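# Press a stapler's arm down and let it spring back

## Task

Push the stapler's top arm firmly until it bottoms out, hold briefly, then release so it springs back up. The press only counts if the stapler remains upright and where it was on the table; knocking it over or shifting it means failure. Anything falling off the table, or set down off it and left there, also means failure.

## Robot and tools

Robot: the upper body of a humanoid on a stand past the table's -x edge, facing roughly +x. Only the right arm (seven joints) and its right hand move. The hand has a thumb and two fingers (index and middle).

Scene frame: table top at z = 0, +z up, +x across the table away from the robot, so the robot's right is -y. The table's near edge is at x = 0.18 m. The origin lies in the table plane roughly under the pelvis, which sits 0.01 to 0.14 m above the top. The right shoulder is about 0.28 m above the pelvis, 0.14 m toward -y and 0.06 m toward +x; the hand point reaches no further than 0.55 m from it. The body may be slightly turned or tilted.

Hand point: a point fixed to the right palm, 0.06 m out from the palm face, where thumb tip and both fingertips meet in a pinch. Its own axes: +y out of the palm (the thumb side, where a held thing sits), +z along straightened fingers, +x across the palm from index toward middle finger. With a flat hand the fingertips are 0.095 m past the point along +z and the thumb tip 0.035 m along +y. Pointing +y down approaches from above. A wrist camera on the index side and its clamp can collide with objects.

Tool execute_actions. Argument actions: a list of actions (may be empty, which just returns state and images). Each action is a list of 1 to 15 rows; each row lasts one control step (1/30 s), and if fewer than 15 rows are given the last row is repeated to fill 15 steps (0.5 s per action). Every row is 13 numbers, each in [-1, 1], in this order: dx, dy, dz, rx, ry, rz, thumb_0, thumb_1, thumb_2, middle_0, middle_1, index_0, index_1. There is a single arm, so one row covers everything.
The first six are an offset, not a pose: a target for the hand point relative to the Hand target as it stood when that action began, expressed in the Hand target's own axes (not the scene frame). Every row in an action is measured from that same starting target, not from the row before. A new action starts from the updated target, so sending the same offset twice moves twice as far. Scale: 1.0 equals 0.6 m for dx, dy, dz and 180 degrees for the rotation vector rx, ry, rz.
The last seven are absolute goal angles for hand motors, scaled linearly between each hinge's limits. thumb_0 (+60 deg at +1, -60 deg at -1) swivels the thumb without closing it: toward +1 a bent thumb's tip heads to the middle finger, toward -1 to the index. For the other six, +1 means open and -1 closed: thumb_1 (+35 deg to -60 deg, straight near +0.26) and thumb_2 (0 to -100 deg) curl the thumb toward the fingers; each finger's _0 (0 to +90 deg) bends at the knuckle and _1 (0 to +100 deg) bends the tip link. Zeros are real commands, so to keep the hand unchanged resend your previous seven hand numbers. Argument cameras: list of names (cam_head, cam_wrist); omitted, null or ["all"] gives both, [] gives none; an unknown name invalidates the call.

Tool zoom_image: camera (cam_head or cam_wrist) and region [x0, y0, x1, y1] in pixels of that camera's most recent full image, origin top-left, at most 504 x 504. Both images are 896x504. Only cameras included in the latest images can be zoomed.

Tool finished_scene: argument scene, the current scene's number (integer, 1 to 3). It ends the scene irreversibly; the result usually reports success. The goal must still hold after the robot lets go.

Results: end_effector_position (m) and end_effector_quat_wxyz give the hand point in the scene frame, possibly off by a few centimetres, more at full reach. Hand target is the last commanded pose after clipping; next offsets are counted from it. hand_goal and hand_position list the seven hand values in command order; hand_torque_nm gives motor torque in N m, positive toward -1. Joint positions, velocities and torques follow the joint order shoulder pitch, shoulder roll, shoulder yaw, elbow, wrist roll, wrist pitch, wrist yaw; torques include arm weight, carry per-unit offsets and noise, and are positive toward increasing joint angle. "within noise" means the arm's joint velocities are all negligible. MOTOR HOT appears from 90 °C; an OVER-TEMPERATURE FAULT line means the arm went limp.

Motion behaviour: each step the command is clipped to within 70 mm and 16 degrees of the measured hand pose, then solved by damped inverse kinematics, favouring position. The arm lags and overshoots slightly; chained actions end short, and the hand often stops short of the target. Waiting does not close that gap; send the missing distance as a new offset. Big rotations can swing the elbow. Joints move at most 2.4 rad/s. After pushing on something, command the target back past the actual hand point to release the push. Fingers act as soft springs pressing only while their goal is past the contact; sudden goal jumps make free fingers snap at full speed.

Caution: press the stapler from directly above so it neither tips nor slides; avoid slamming or striking it hard, very hard sustained pushes, and holding the arm stretched or forced against an unreachable target, which overheats motors (at 120 °C the arm drops for 30 to 60 s or more). Keep everything on the table. Thinking time lets the simulation run with the last command held.

Each tool is called after ">>>" as name(argument=value, ...) on one line, values as JSON.

## Session

>>> execute_actions(actions=[])

Scene clock: 0.00 s.
end_effector_position=(+0.2219, -0.4106, +0.2450) hand_goal=(+0.000, +0.263, +1.000, +1.000, +1.000, +1.000, +1.000) hand_position=(+0.000, +0.263, +1.000, +1.000, +1.000, +1.000, +1.000) hand_torque_nm=(+0.00, +0.00, +0.00, +0.00, +0.00, +0.00, +0.00) end_effector_quat_wxyz=(-0.116, -0.242, -0.362, +0.893)
Joint positions: [-0.527 -0.152 -0.493 -0.202 -1.344 1.209 -0.812]
Joint velocities: within noise
Joint torques (N m): no reading
Hand target: +0.2219, -0.4106, +0.2450; -0.116, -0.242, -0.362, +0.893

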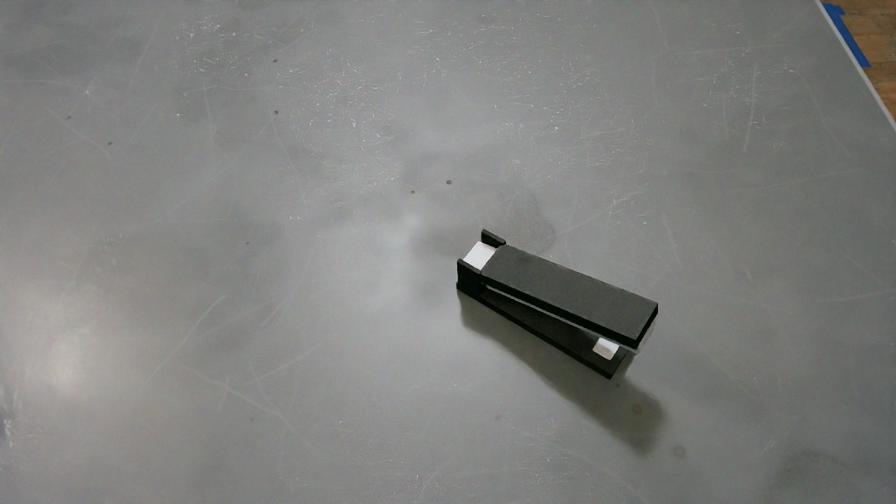

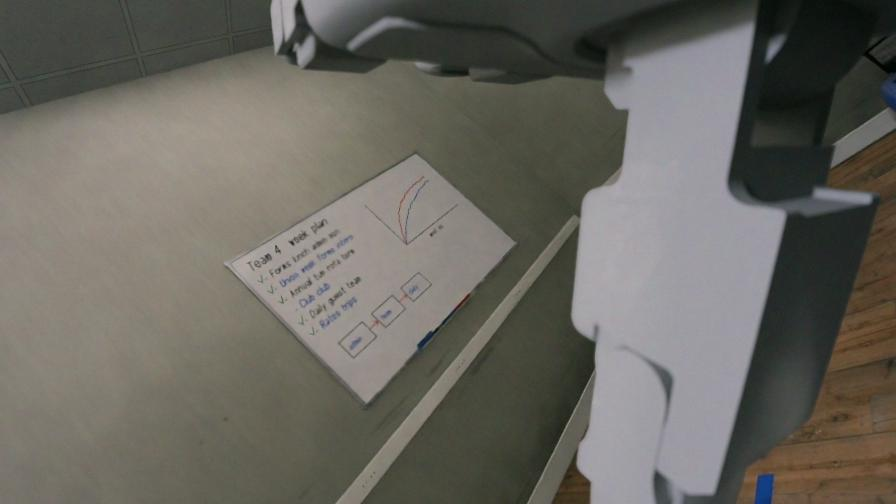

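>>> execute_actions(actions=[[[0,0,0,-0.0746,-0.0023,0.0096,0,0.7,1,0,0,0,0]],[[0,0,0,-0.0746,-0.0023,0.0096,0,1,1,-1,-1,-1,-1]],[[0,0,0,-0.0746,-0.0023,0.0096,0,1,1,-1,-1,-1,-1]],[[0,0,0,-0.0746,-0.0023,0.0096,0,1,1,-1,-1,-1,-1]]])

Scene clock: 7.10 s.
end_effector_position=(+0.2216, -0.4093, +0.2441) hand_goal=(+0.000, +1.000, +1.000, -1.000, -1.000, -1.000, -1.000) hand_position=(+0.000, +0.934, +1.000, -0.938, -0.938, -0.938, -0.938) hand_torque_nm=(+0.00, -0.09, +0.00, +0.08, +0.09, +0.08, +0.09) end_effector_quat_wxyz=(+0.270, +0.174, +0.708, -0.628)
Joint positions: [-0.384 -0.528 -0.687 -0.552 -1.706 1.19 1.022]
Joint velocities: within noise
Joint torques (N m): [-1.64 -6.2 -0.6 -1.45 -0.02 -0.84 -0.51]
Hand target: +0.2219, -0.4106, +0.2450; +0.270, +0.172, +0.710, -0.628
Off the commanded pose: 0.002 m, 0 deg.

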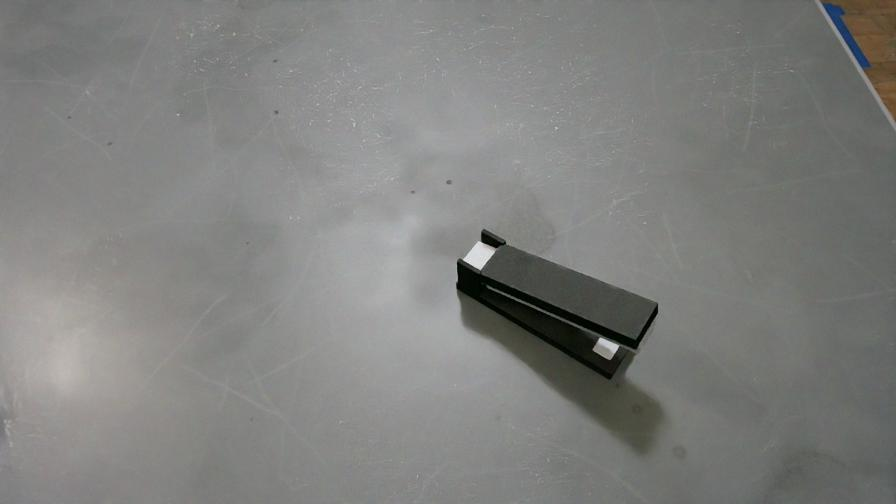

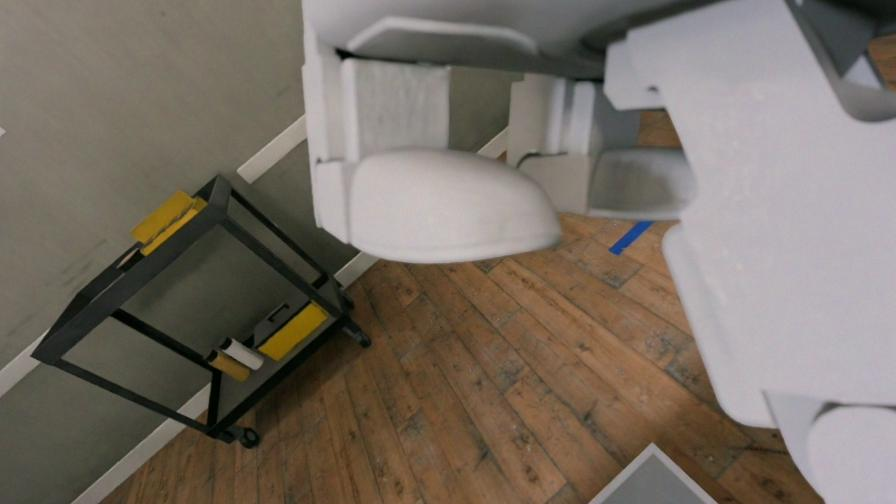

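>>> execute_actions(actions=[[[0,0,0,-0.0211,-0.0727,-0.0307,0,1,1,-1,-1,-1,-1]],[[0,0,0,-0.0211,-0.0727,-0.0307,0,1,1,-1,-1,-1,-1]],[[0,0,0,-0.0211,-0.0727,-0.0307,0,1,1,-1,-1,-1,-1]],[[0,0,0,-0.0211,-0.0727,-0.0307,0,1,1,-1,-1,-1,-1]],[[0,0,0,-0.0211,-0.0727,-0.0307,0,1,1,-1,-1,-1,-1]],[[0,0,0,-0.0211,-0.0727,-0.0307,0,1,1,-1,-1,-1,-1]]])

Scene clock: 13.63 s.
end_effector_position=(+0.2187, -0.4119, +0.2415) hand_goal=(+0.000, +1.000, +1.000, -1.000, -1.000, -1.000, -1.000) hand_position=(+0.000, +0.934, +1.000, -0.938, -0.938, -0.938, -0.938) hand_torque_nm=(+0.00, -0.09, +0.00, +0.08, +0.09, +0.08, +0.09) end_effector_quat_wxyz=(+0.498, -0.494, +0.506, -0.503)
Joint positions: [0.233 -0.925 -1.19 0.23 -0.242 -0.843 0.609]
Joint velocities: within noise
Joint torques (N m): [0.16 -8.19 -1.37 -1.21 1.09 -0.22 -0.7]
Hand target: +0.2219, -0.4106, +0.2450; +0.500, -0.500, +0.500, -0.500
Off the commanded pose: 0.005 m, 1 deg.

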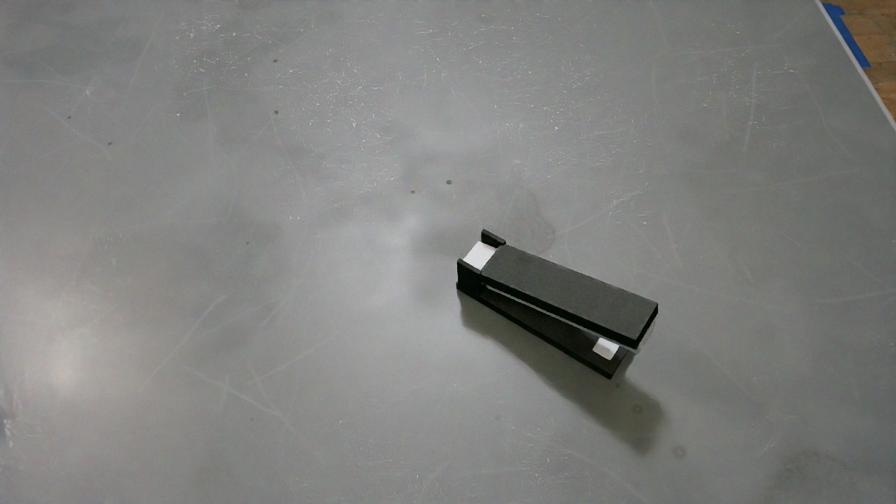

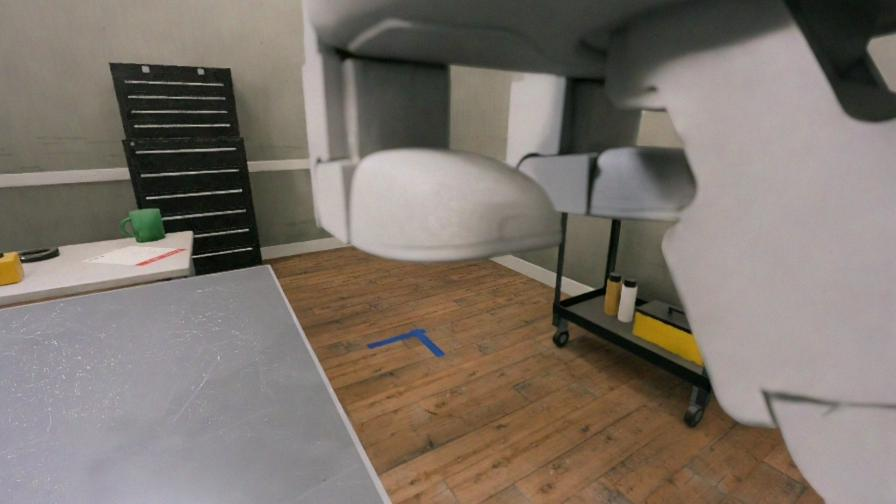

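>>> execute_actions(actions=[[[0,0,0,0,0,0.0833,0,1,1,-1,-1,-1,-1]],[[0,0,0,0,0,0.0833,0,1,1,-1,-1,-1,-1]],[[0,0,0,0,0,0.0833,0,1,1,-1,-1,-1,-1]],[[0,0,0,0,0,0.0833,0,1,1,-1,-1,-1,-1]],[[0,0,0,0,0,0.0833,0,1,1,-1,-1,-1,-1]],[[0,0,0,0,0,0.0833,0,1,1,-1,-1,-1,-1]]])

Scene clock: 18.33 s.
end_effector_position=(+0.2205, -0.4087, +0.2380) hand_goal=(+0.000, +1.000, +1.000, -1.000, -1.000, -1.000, -1.000) hand_position=(+0.000, +0.934, +1.000, -0.938, -0.941, -0.938, -0.941) hand_torque_nm=(+0.00, -0.09, +0.00, +0.08, +0.08, +0.08, +0.08) end_effector_quat_wxyz=(+0.702, -0.083, +0.702, -0.087)
Joint positions: [-0.121 -1.063 -1.03 0.964 0.515 -0.241 1.238]
Joint velocities: within noise
Joint torques (N m): [-0.25 -8.38 -1.05 -2.96 0.68 -0.8 -0.2]
Hand target: +0.2205, -0.4087, +0.2380; +0.702, -0.083, +0.702, -0.087 (last step not sent: back at the drive's target)
Off the commanded pose: 0.007 m, 14 deg.
pose unreachable: on one or more control steps of this call, first in action 5 (counted from 0), an arm could not follow its commanded pose, so it was not sent that pose on those steps. It may still have moved: this result reports where it is.
cause: moving toward the commanded pose would bring two parts of the arm too close to each other (its forearm and its thumb, with joints 6 (wrist pitch) and 7 (wrist yaw) between them).

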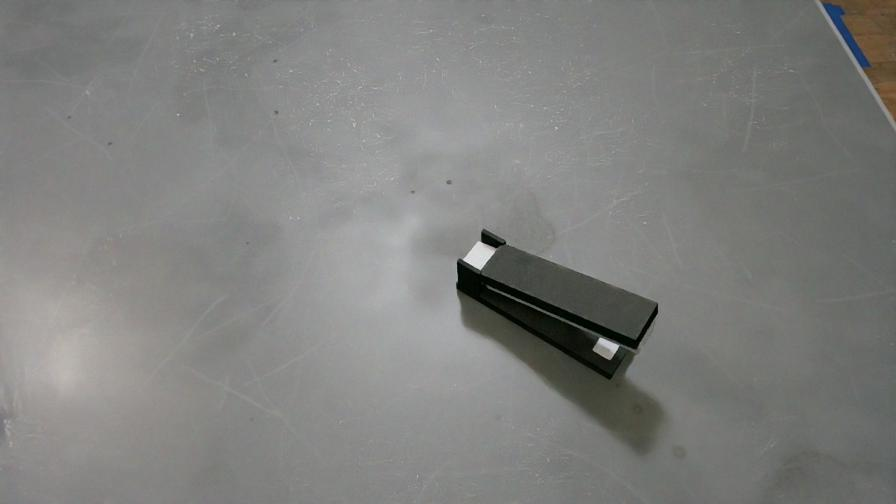

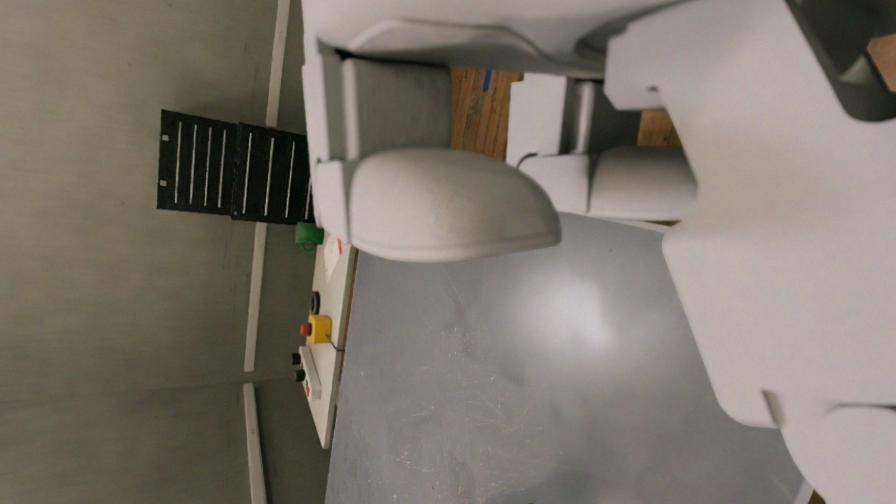

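>>> execute_actions(actions=[[[-0.023,0.094,0.05,0,0,0,0,0.263,0.5,-1,-1,-1,-1]],[[-0.023,0.094,0.05,0,0,0,0,0.263,0.5,-1,-1,-1,-1]],[[-0.023,0.094,0.05,0,0,0,0,0.263,0.5,-1,-1,-1,-1]],[[-0.023,0.094,0.05,0,0,0,0,0.263,0.5,-1,-1,-1,-1]],[[-0.023,0.094,0.05,0,0,0,0,0.263,0.5,-1,-1,-1,-1]]])

Scene clock: 23.43 s.
end_effector_position=(+0.3704, -0.1203, +0.2392) hand_goal=(+0.000, +0.263, +0.500, -1.000, -1.000, -1.000, -1.000) hand_position=(+0.000, +0.320, +0.558, -0.939, -0.942, -0.939, -0.942) hand_torque_nm=(+0.00, +0.08, +0.08, +0.08, +0.08, +0.08, +0.08) end_effector_quat_wxyz=(+0.704, -0.084, +0.700, -0.088)
Joint positions: [-0.403 -0.512 -0.117 -0.584 0.332 0.745 -0.134]
Joint velocities: within noise
Joint torques (N m): [-4.04 -2.62 -0.86 -2.2 -0.06 -1.32 -0.4]
Hand target: +0.3721, -0.1192, +0.2381; +0.702, -0.083, +0.702, -0.087
Off the commanded pose: 0.002 m, 0 deg.

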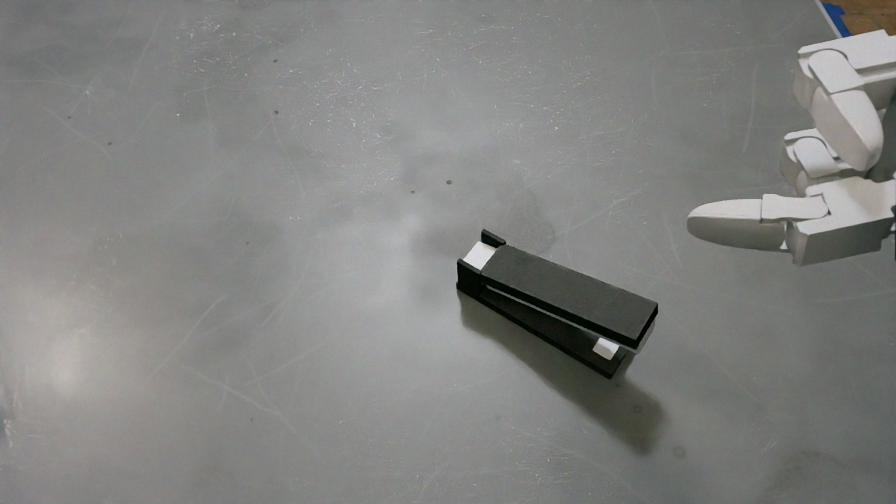

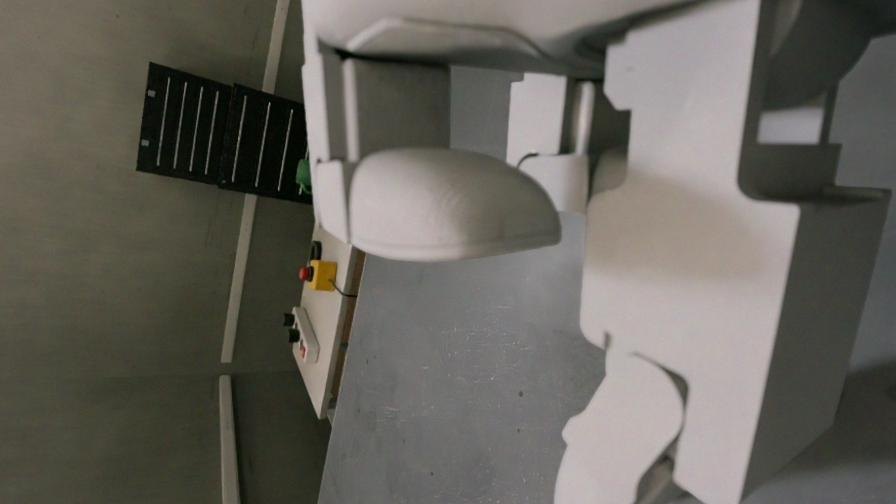

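>>> execute_actions(actions=[[[0.04,0.01,0,-0.0102,0.0796,0.0231,0,0.263,0.5,-1,-1,-1,-1]],[[0.04,0,0,-0.0102,0.0796,0.0231,0,0.263,0.5,-1,-1,-1,-1]]])

Scene clock: 26.57 s.
end_effector_position=(+0.3643, -0.1254, +0.1883) hand_goal=(+0.000, +0.263, +0.500, -1.000, -1.000, -1.000, -1.000) hand_position=(+0.000, +0.316, +0.557, -0.939, -0.942, -0.939, -0.942) hand_torque_nm=(+0.00, +0.07, +0.08, +0.08, +0.08, +0.08, +0.08) end_effector_quat_wxyz=(+0.508, -0.034, +0.860, -0.039)
Joint positions: [-0.552 -0.456 -0.231 -0.515 0.557 1.355 -0.206]
Joint velocities: within noise
Joint torques (N m): [-4.91 -2.22 -1.21 -1.88 0.3 -1.08 -0.15]
Hand target: +0.3661, -0.1230, +0.1904; +0.508, -0.030, +0.860, -0.032
Off the commanded pose: 0.004 m, 1 deg.

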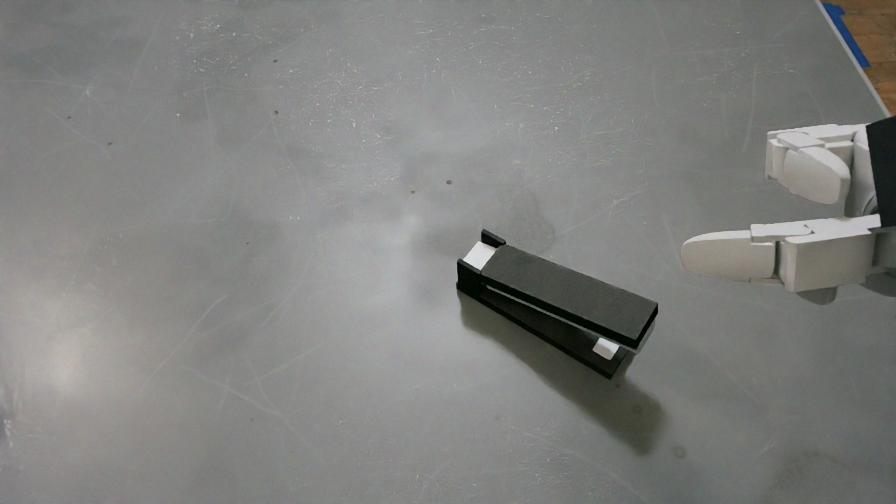

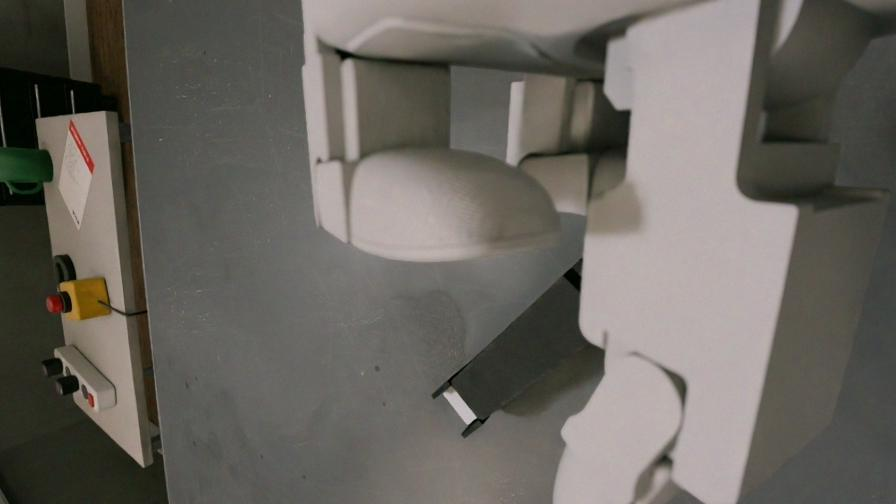

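>>> execute_actions(actions=[[[0.005,0.0525,0.035,0,0,0,0,0.263,0.5,-1,-1,-1,-1]],[[0.005,0.0525,0.035,0,0,0,0,0.263,0.5,-1,-1,-1,-1]]])

Scene clock: 33.17 s.
end_effector_position=(+0.3942, -0.0610, +0.1547) hand_goal=(+0.000, +0.263, +0.500, -1.000, -1.000, -1.000, -1.000) hand_position=(+0.000, +0.311, +0.556, -0.939, -0.943, -0.939, -0.943) hand_torque_nm=(+0.00, +0.06, +0.08, +0.08, +0.08, +0.08, +0.08) end_effector_quat_wxyz=(+0.501, -0.030, +0.865, -0.028)
Joint positions: [-0.643 -0.245 0.011 -0.264 0.427 1.144 -0.355]
Joint velocities: within noise
Joint torques (N m): [-6.11 -2.16 -0.79 -2.56 -0.01 -1.63 -0.03]
Hand target: +0.3988, -0.0617, +0.1596; +0.508, -0.030, +0.860, -0.032
Off the commanded pose: 0.007 m, 1 deg.

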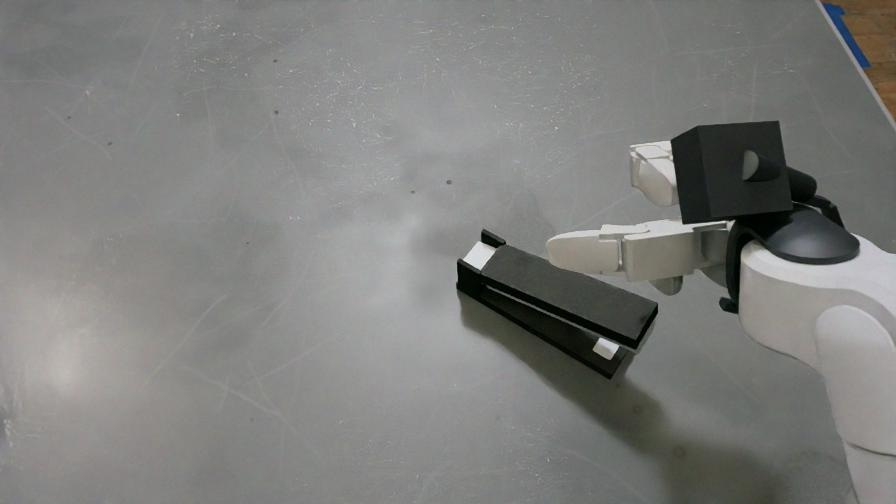

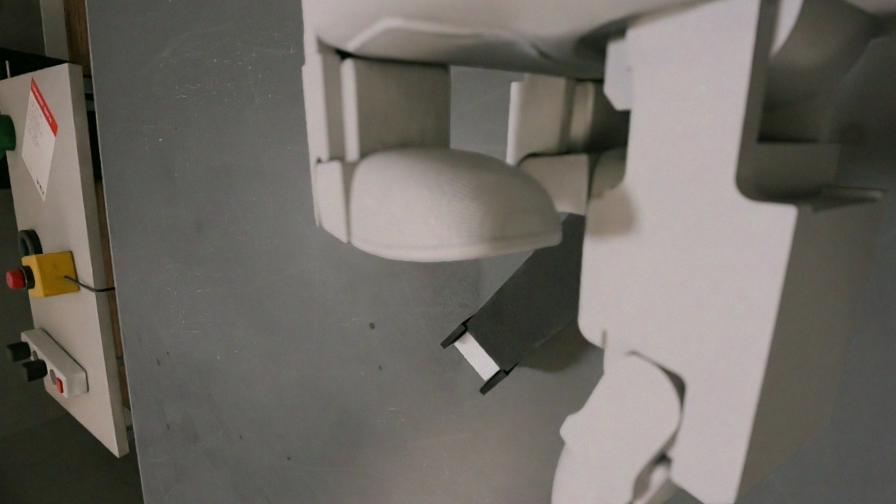

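>>> execute_actions(actions=[[[0.045,0.007,0.02,0,0,0,0,0.263,0.5,-1,-1,-1,-1]]])

>>> zoom_image(camera="cam_head", region=[430, 100, 830, 420])

Scene clock: 38.13 s.
end_effector_position=(+0.3974, -0.0596, +0.1346) hand_goal=(+0.000, +0.263, +0.500, -1.000, -1.000, -1.000, -1.000) hand_position=(+0.000, +0.311, +0.556, -0.939, -0.943, -0.939, -0.943) hand_torque_nm=(+0.00, +0.06, +0.08, +0.08, +0.08, +0.08, +0.08) end_effector_quat_wxyz=(+0.513, -0.029, +0.858, -0.030)
Joint positions: [-0.592 -0.245 0.068 -0.167 0.381 0.96 -0.327]
Joint velocities: within noise
Joint torques (N m): [-4.07 -1.75 -0.38 -2.76 0.01 -1.65 0.04]
Hand target: +0.3962, -0.0601, +0.1299; +0.508, -0.030, +0.860, -0.032
Off the commanded pose: 0.005 m, 1 deg.

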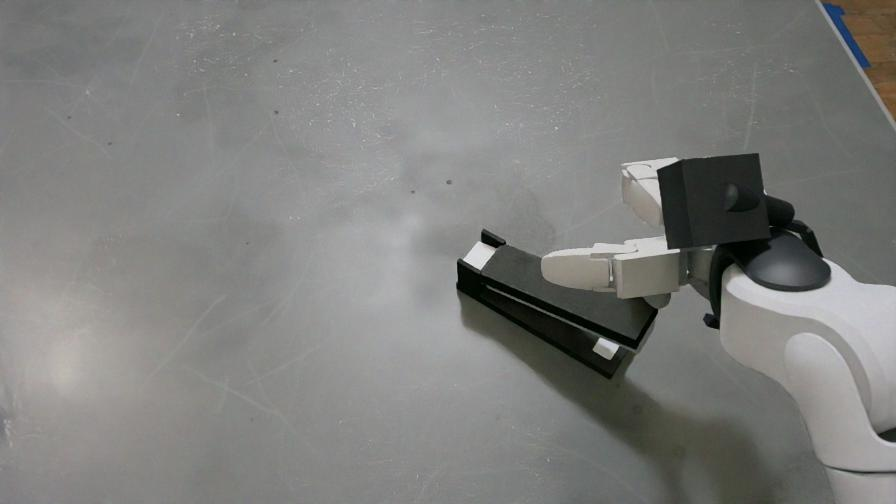

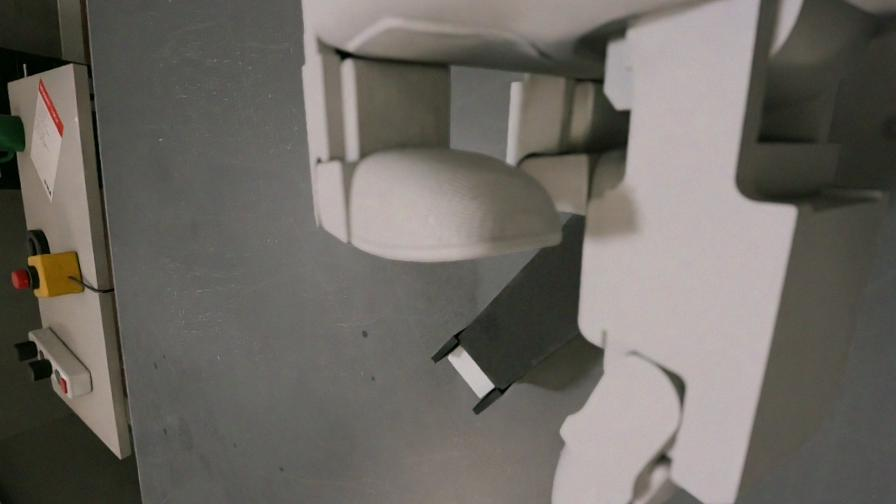

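Scaled by 1.260 from the camera's 896x504 image, which has a finer 1280x720 frame.

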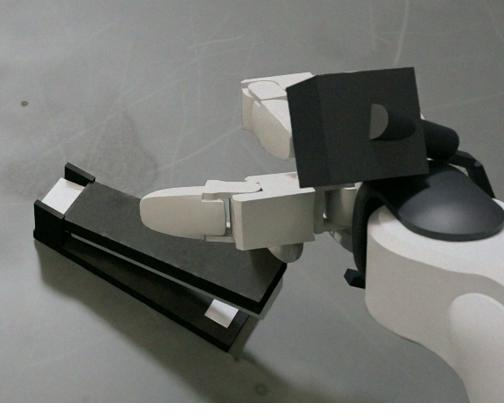

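>>> execute_actions(actions=[[[0.0187,-0.03,-0.03,0,0,0,0,0.263,0.5,-1,-1,-1,-1]]])

>>> zoom_image(camera="cam_head", region=[480, 150, 800, 400])

Scene clock: 47.17 s.
end_effector_position=(+0.3780, -0.0778, +0.1317) hand_goal=(+0.000, +0.263, +0.500, -1.000, -1.000, -1.000, -1.000) hand_position=(+0.000, +0.311, +0.556, -0.939, -0.943, -0.939, -0.943) hand_torque_nm=(+0.00, +0.06, +0.08, +0.08, +0.08, +0.08, +0.08) end_effector_quat_wxyz=(+0.511, -0.031, +0.858, -0.033)
Joint positions: [-0.485 -0.299 0.035 -0.289 0.403 0.985 -0.296]
Joint velocities: within noise
Joint torques (N m): [-3.19 -2.05 -0.97 -4.67 0.27 -1.13 0.03]
Hand target: +0.3754, -0.0785, +0.1303; +0.508, -0.030, +0.860, -0.032
Off the commanded pose: 0.003 m, 0 deg.

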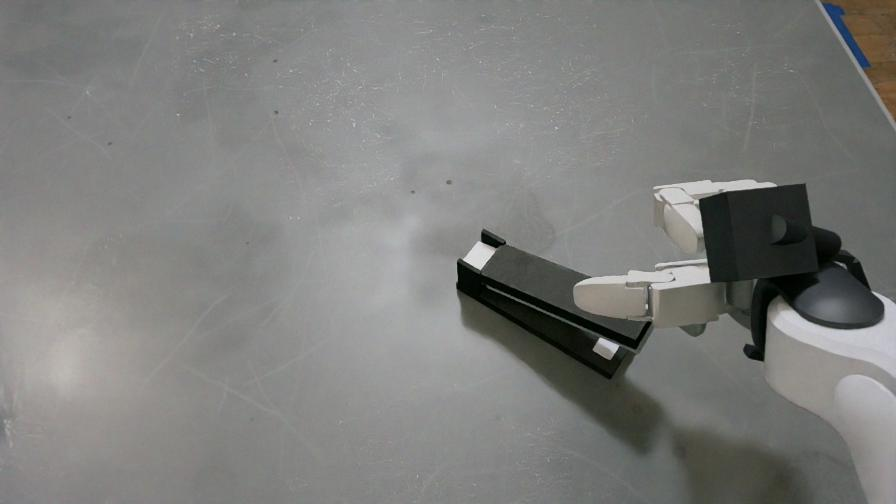

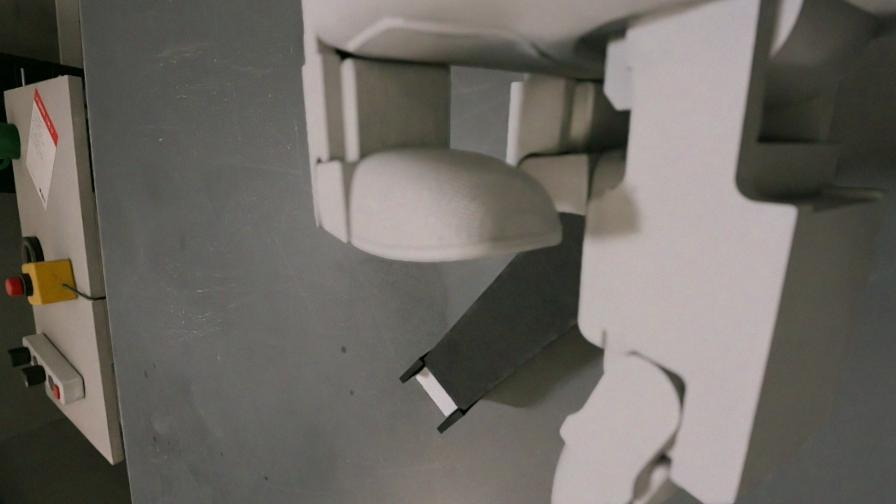

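Scaled by 1.575 from the camera's 896x504 image, which has a finer 1280x720 frame.

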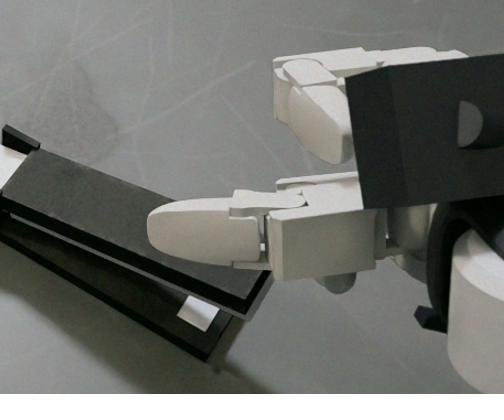

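>>> execute_actions(actions=[[[0.022,0.037,0.024,0,0,0,0,0.263,0.5,-1,-1,-1,-1]]])

>>> zoom_image(camera="cam_head", region=[480, 150, 800, 400])

Scene clock: 50.33 s.
end_effector_position=(+0.3820, -0.0554, +0.1178) hand_goal=(+0.000, +0.263, +0.500, -1.000, -1.000, -1.000, -1.000) hand_position=(+0.000, +0.311, +0.556, -0.966, -0.943, -0.939, -0.943) hand_torque_nm=(+0.00, +0.06, +0.08, +0.04, +0.08, +0.08, +0.08) end_effector_quat_wxyz=(+0.519, -0.029, +0.854, -0.023)
Joint positions: [-0.485 -0.232 0.111 -0.188 0.358 0.853 -0.324]
Joint velocities: within noise
Joint torques (N m): [-3.96 -1.7 -0.41 -1.82 -0.07 -1.09 -0.19]
Hand target: +0.3812, -0.0579, +0.1100; +0.508, -0.030, +0.860, -0.032
Off the commanded pose: 0.008 m, 2 deg.

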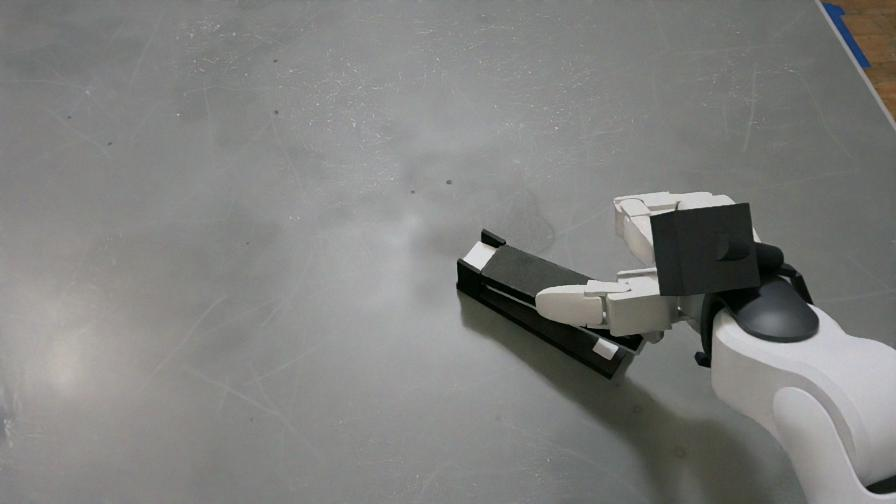

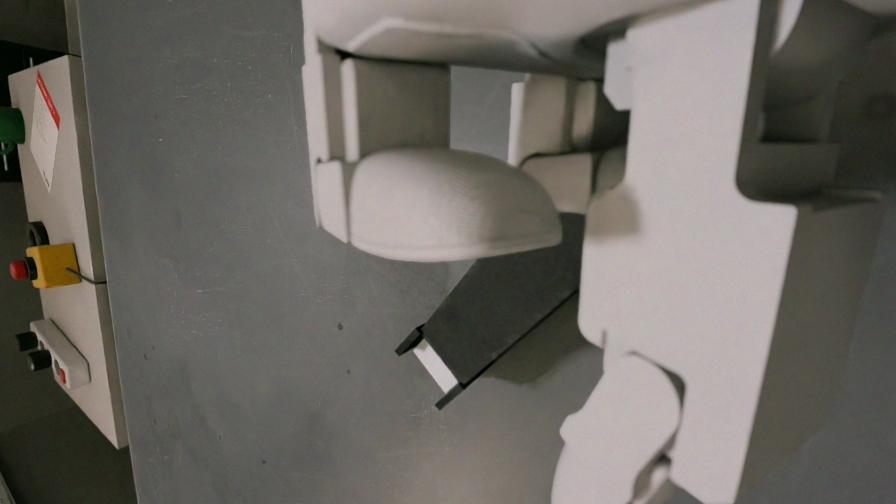

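Scaled by 1.575 from the camera's 896x504 image, which has a finer 1280x720 frame.

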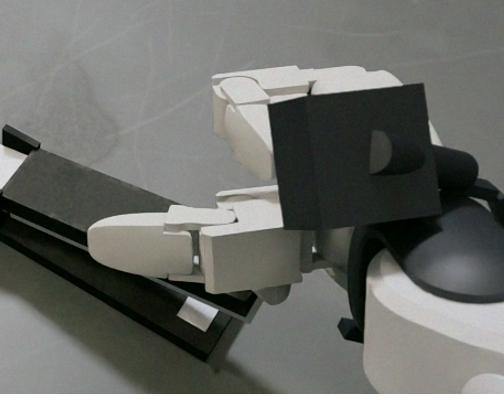

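>>> execute_actions(actions=[[[0.015,0.001,0.008,0,0,0,0,0.263,0.5,-1,-1,-1,-1],[0.029,0.002,0.016,0,0,0,0,0.263,0.5,-1,-1,-1,-1]]])

>>> zoom_image(camera="cam_head", region=[480, 150, 800, 400])

Scene clock: 52.47 s.
end_effector_position=(+0.3895, -0.0548, +0.1122) hand_goal=(+0.000, +0.263, +0.500, -1.000, -1.000, -1.000, -1.000) hand_position=(+0.000, +0.311, +0.556, -0.997, -0.943, -0.939, -0.943) hand_torque_nm=(+0.00, +0.06, +0.08, +0.00, +0.08, +0.08, +0.08) end_effector_quat_wxyz=(+0.540, -0.027, +0.841, -0.022)
Joint positions: [-0.485 -0.232 0.136 -0.094 0.331 0.708 -0.303]
Joint velocities: within noise
Joint torques (N m): [-2.2 -1.6 -0.08 -0.9 0.01 -0.44 -0.14]
Hand target: +0.3812, -0.0584, +0.0901; +0.508, -0.030, +0.860, -0.032
Off the commanded pose: 0.024 m, 4 deg.

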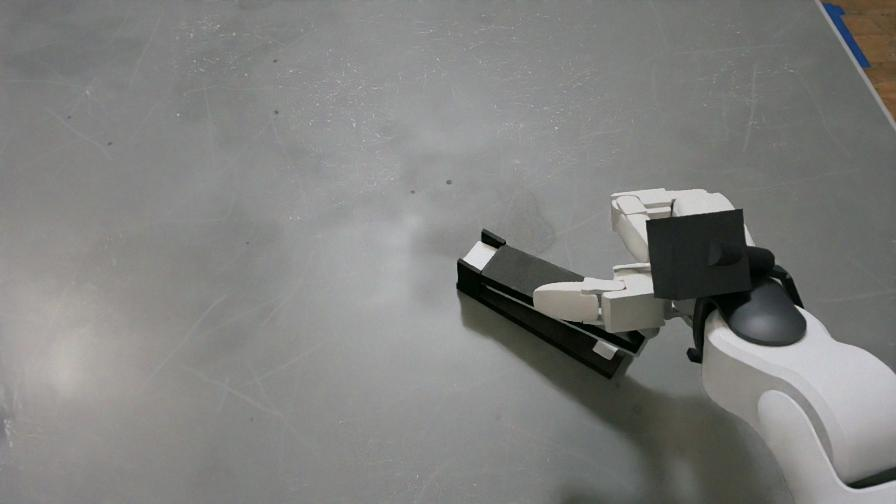

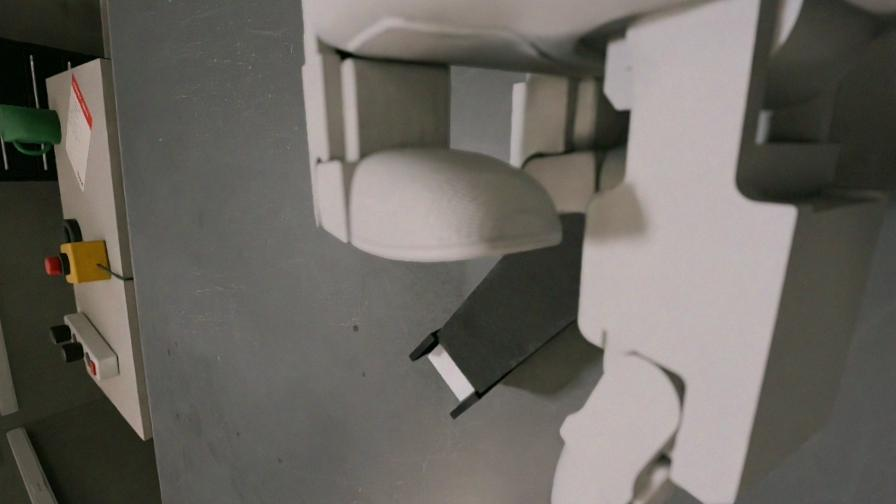

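Scaled by 1.575 from the camera's 896x504 image, which has a finer 1280x720 frame.

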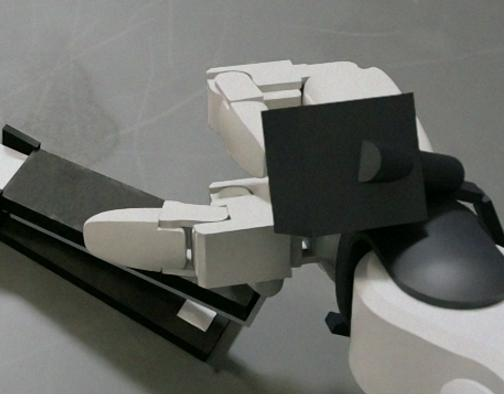

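>>> execute_actions(actions=[[[0.016,0.001,0.006,0,0,0,0,0.263,0.5,-1,-1,-1,-1],[0.032,0.002,0.011,0,0,0,0,0.263,0.5,-1,-1,-1,-1],[0.048,0.003,0.017,0,0,0,0,0.263,0.5,-1,-1,-1,-1]]])

>>> zoom_image(camera="cam_head", region=[480, 150, 800, 400])

Scene clock: 54.93 s.
end_effector_position=(+0.3929, -0.0565, +0.1006) hand_goal=(+0.000, +0.263, +0.500, -1.000, -1.000, -1.000, -1.000) hand_position=(+0.000, +0.311, +0.556, -0.997, -0.943, -0.939, -0.943) hand_torque_nm=(+0.00, +0.06, +0.08, +0.00, +0.08, +0.08, +0.08) end_effector_quat_wxyz=(+0.566, -0.022, +0.824, -0.021)
Joint positions: [-0.461 -0.232 0.168 0.029 0.303 0.495 -0.28]
Joint velocities: within noise
Joint torques (N m): [-0.66 -1.27 0.54 1.09 0.09 0.67 -0.08]
Hand target: +0.3762, -0.0592, +0.0599; +0.508, -0.030, +0.860, -0.032
Off the commanded pose: 0.044 m, 8 deg.

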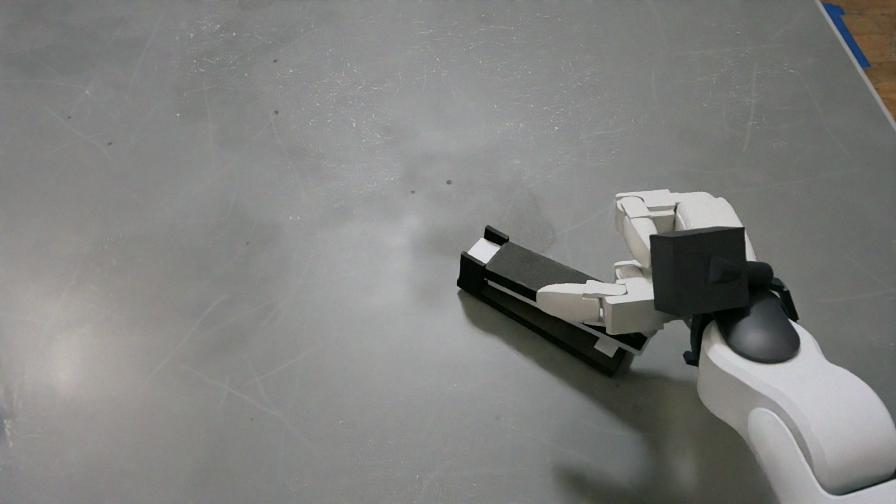

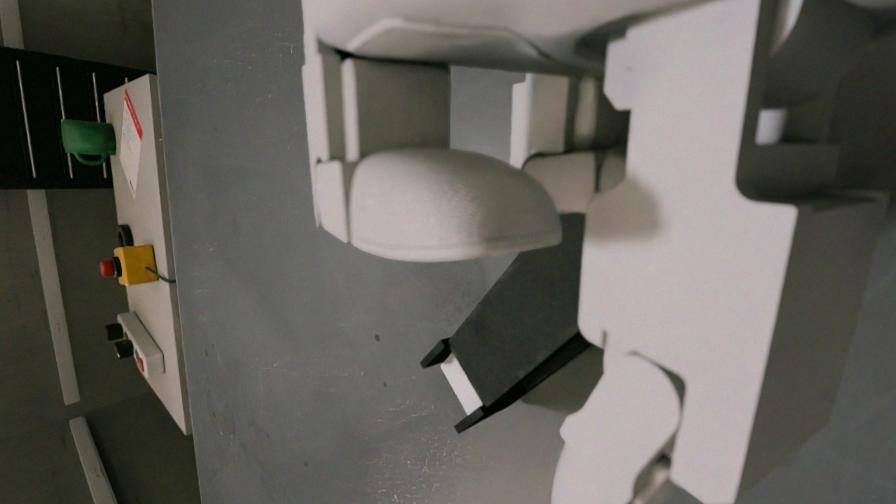

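Scaled by 1.575 from the camera's 896x504 image, which has a finer 1280x720 frame.

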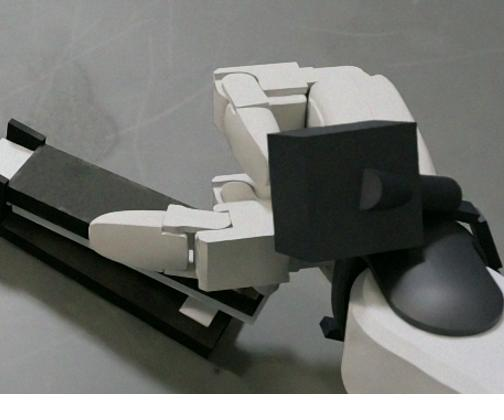

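>>> execute_actions(actions=[[[-0.04,-0.002,-0.015,0,0,0,0,0.263,0.5,-1,-1,-1,-1],[-0.08,-0.005,-0.03,0,0,0,0,0.263,0.5,-1,-1,-1,-1],[-0.10,-0.006,-0.045,0,0,0,0,0.263,0.5,-1,-1,-1,-1]]])

>>> zoom_image(camera="cam_head", region=[440, 150, 760, 400])

Scene clock: 57.43 s.
end_effector_position=(+0.3795, -0.0596, +0.1195) hand_goal=(+0.000, +0.263, +0.500, -1.000, -1.000, -1.000, -1.000) hand_position=(+0.000, +0.311, +0.556, -0.997, -0.943, -0.939, -0.943) hand_torque_nm=(+0.00, +0.06, +0.08, +0.00, +0.08, +0.08, +0.08) end_effector_quat_wxyz=(+0.503, -0.031, +0.863, -0.036)
Joint positions: [-0.5 -0.26 0.109 -0.229 0.411 0.94 -0.375]
Joint velocities: within noise
Joint torques (N m): [-5.13 -1.22 -0.98 -4.63 0.3 -0.91 -0.18]
Hand target: +0.3815, -0.0571, +0.1255; +0.508, -0.030, +0.860, -0.032
Off the commanded pose: 0.007 m, 1 deg.

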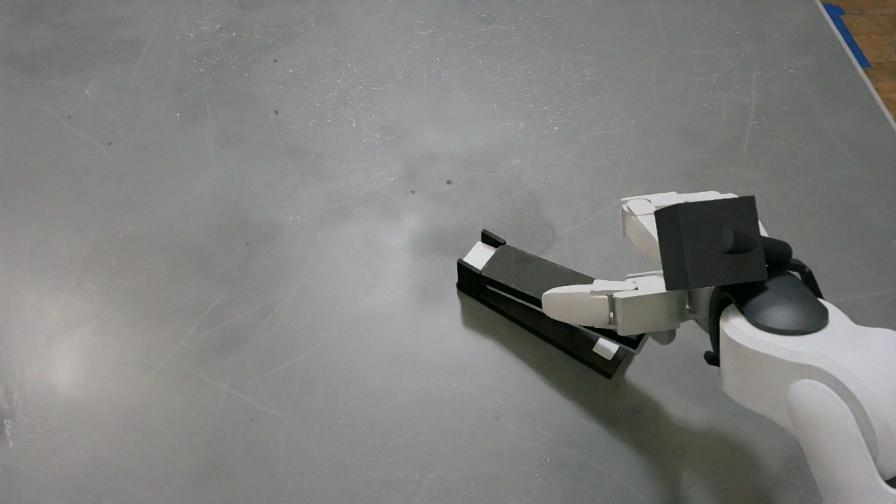

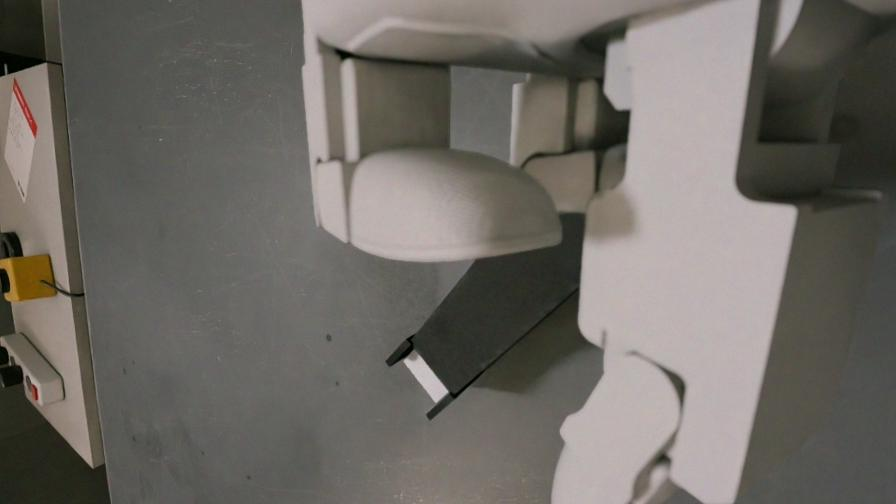

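Scaled by 1.575 from the camera's 896x504 image, which has a finer 1280x720 frame.

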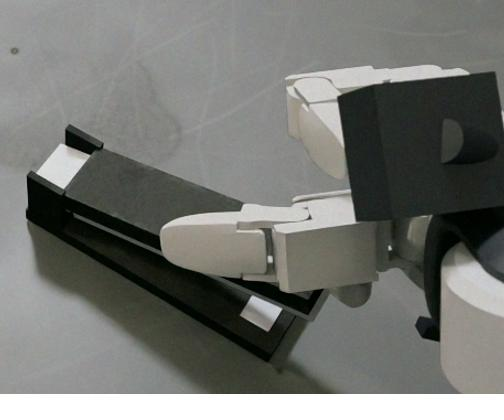

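>>> execute_actions(actions=[[[0.0085,0.014,-0.052,0,0,0,0,0.263,0.5,-1,-1,-1,-1]],[[0.021,0.002,0.011,0,0,0,0,0.263,0.5,-1,-1,-1,-1]]])

>>> zoom_image(camera="cam_head", region=[440, 150, 760, 400])

Scene clock: 61.57 s.
end_effector_position=(+0.3525, -0.0469, +0.1258) hand_goal=(+0.000, +0.263, +0.500, -1.000, -1.000, -1.000, -1.000) hand_position=(+0.000, +0.310, +0.556, -0.997, -0.943, -0.939, -0.943) hand_torque_nm=(+0.00, +0.06, +0.08, +0.00, +0.08, +0.08, +0.08) end_effector_quat_wxyz=(+0.512, -0.029, +0.858, -0.028)
Joint positions: [-0.386 -0.229 0.145 -0.414 0.427 0.979 -0.447]
Joint velocities: within noise
Joint torques (N m): [-2.82 -1.49 -0.37 -2.82 -0.04 -1.63 0.05]
Hand target: +0.3513, -0.0485, +0.1211; +0.508, -0.030, +0.860, -0.032
Off the commanded pose: 0.005 m, 1 deg.

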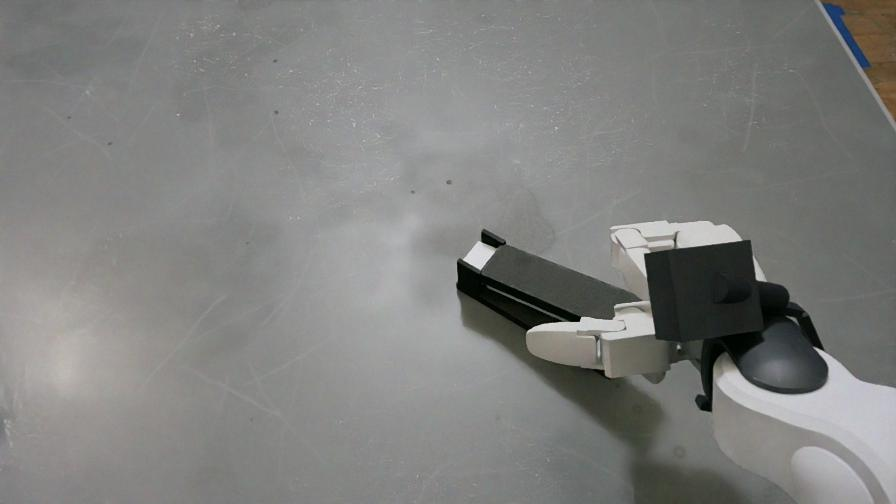

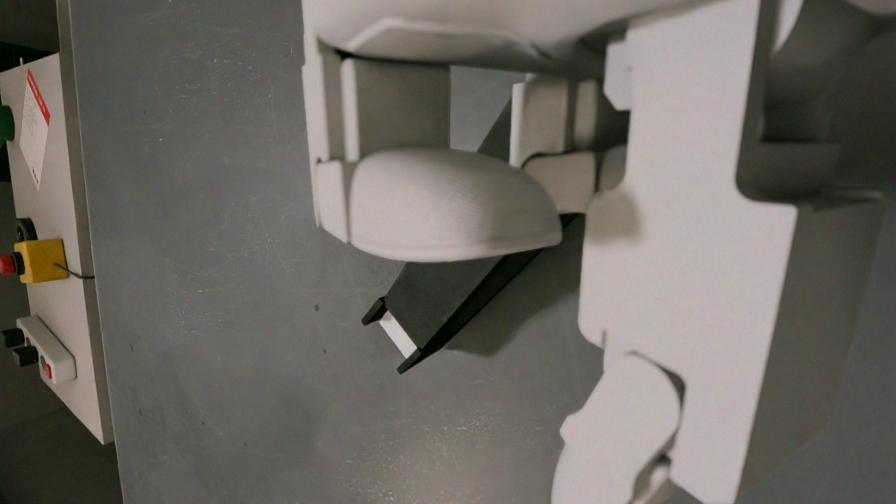

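Scaled by 1.575 from the camera's 896x504 image, which has a finer 1280x720 frame.

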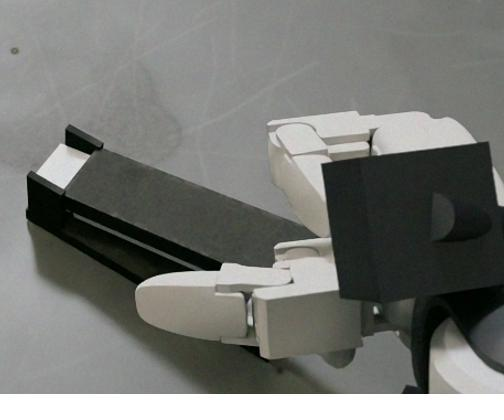

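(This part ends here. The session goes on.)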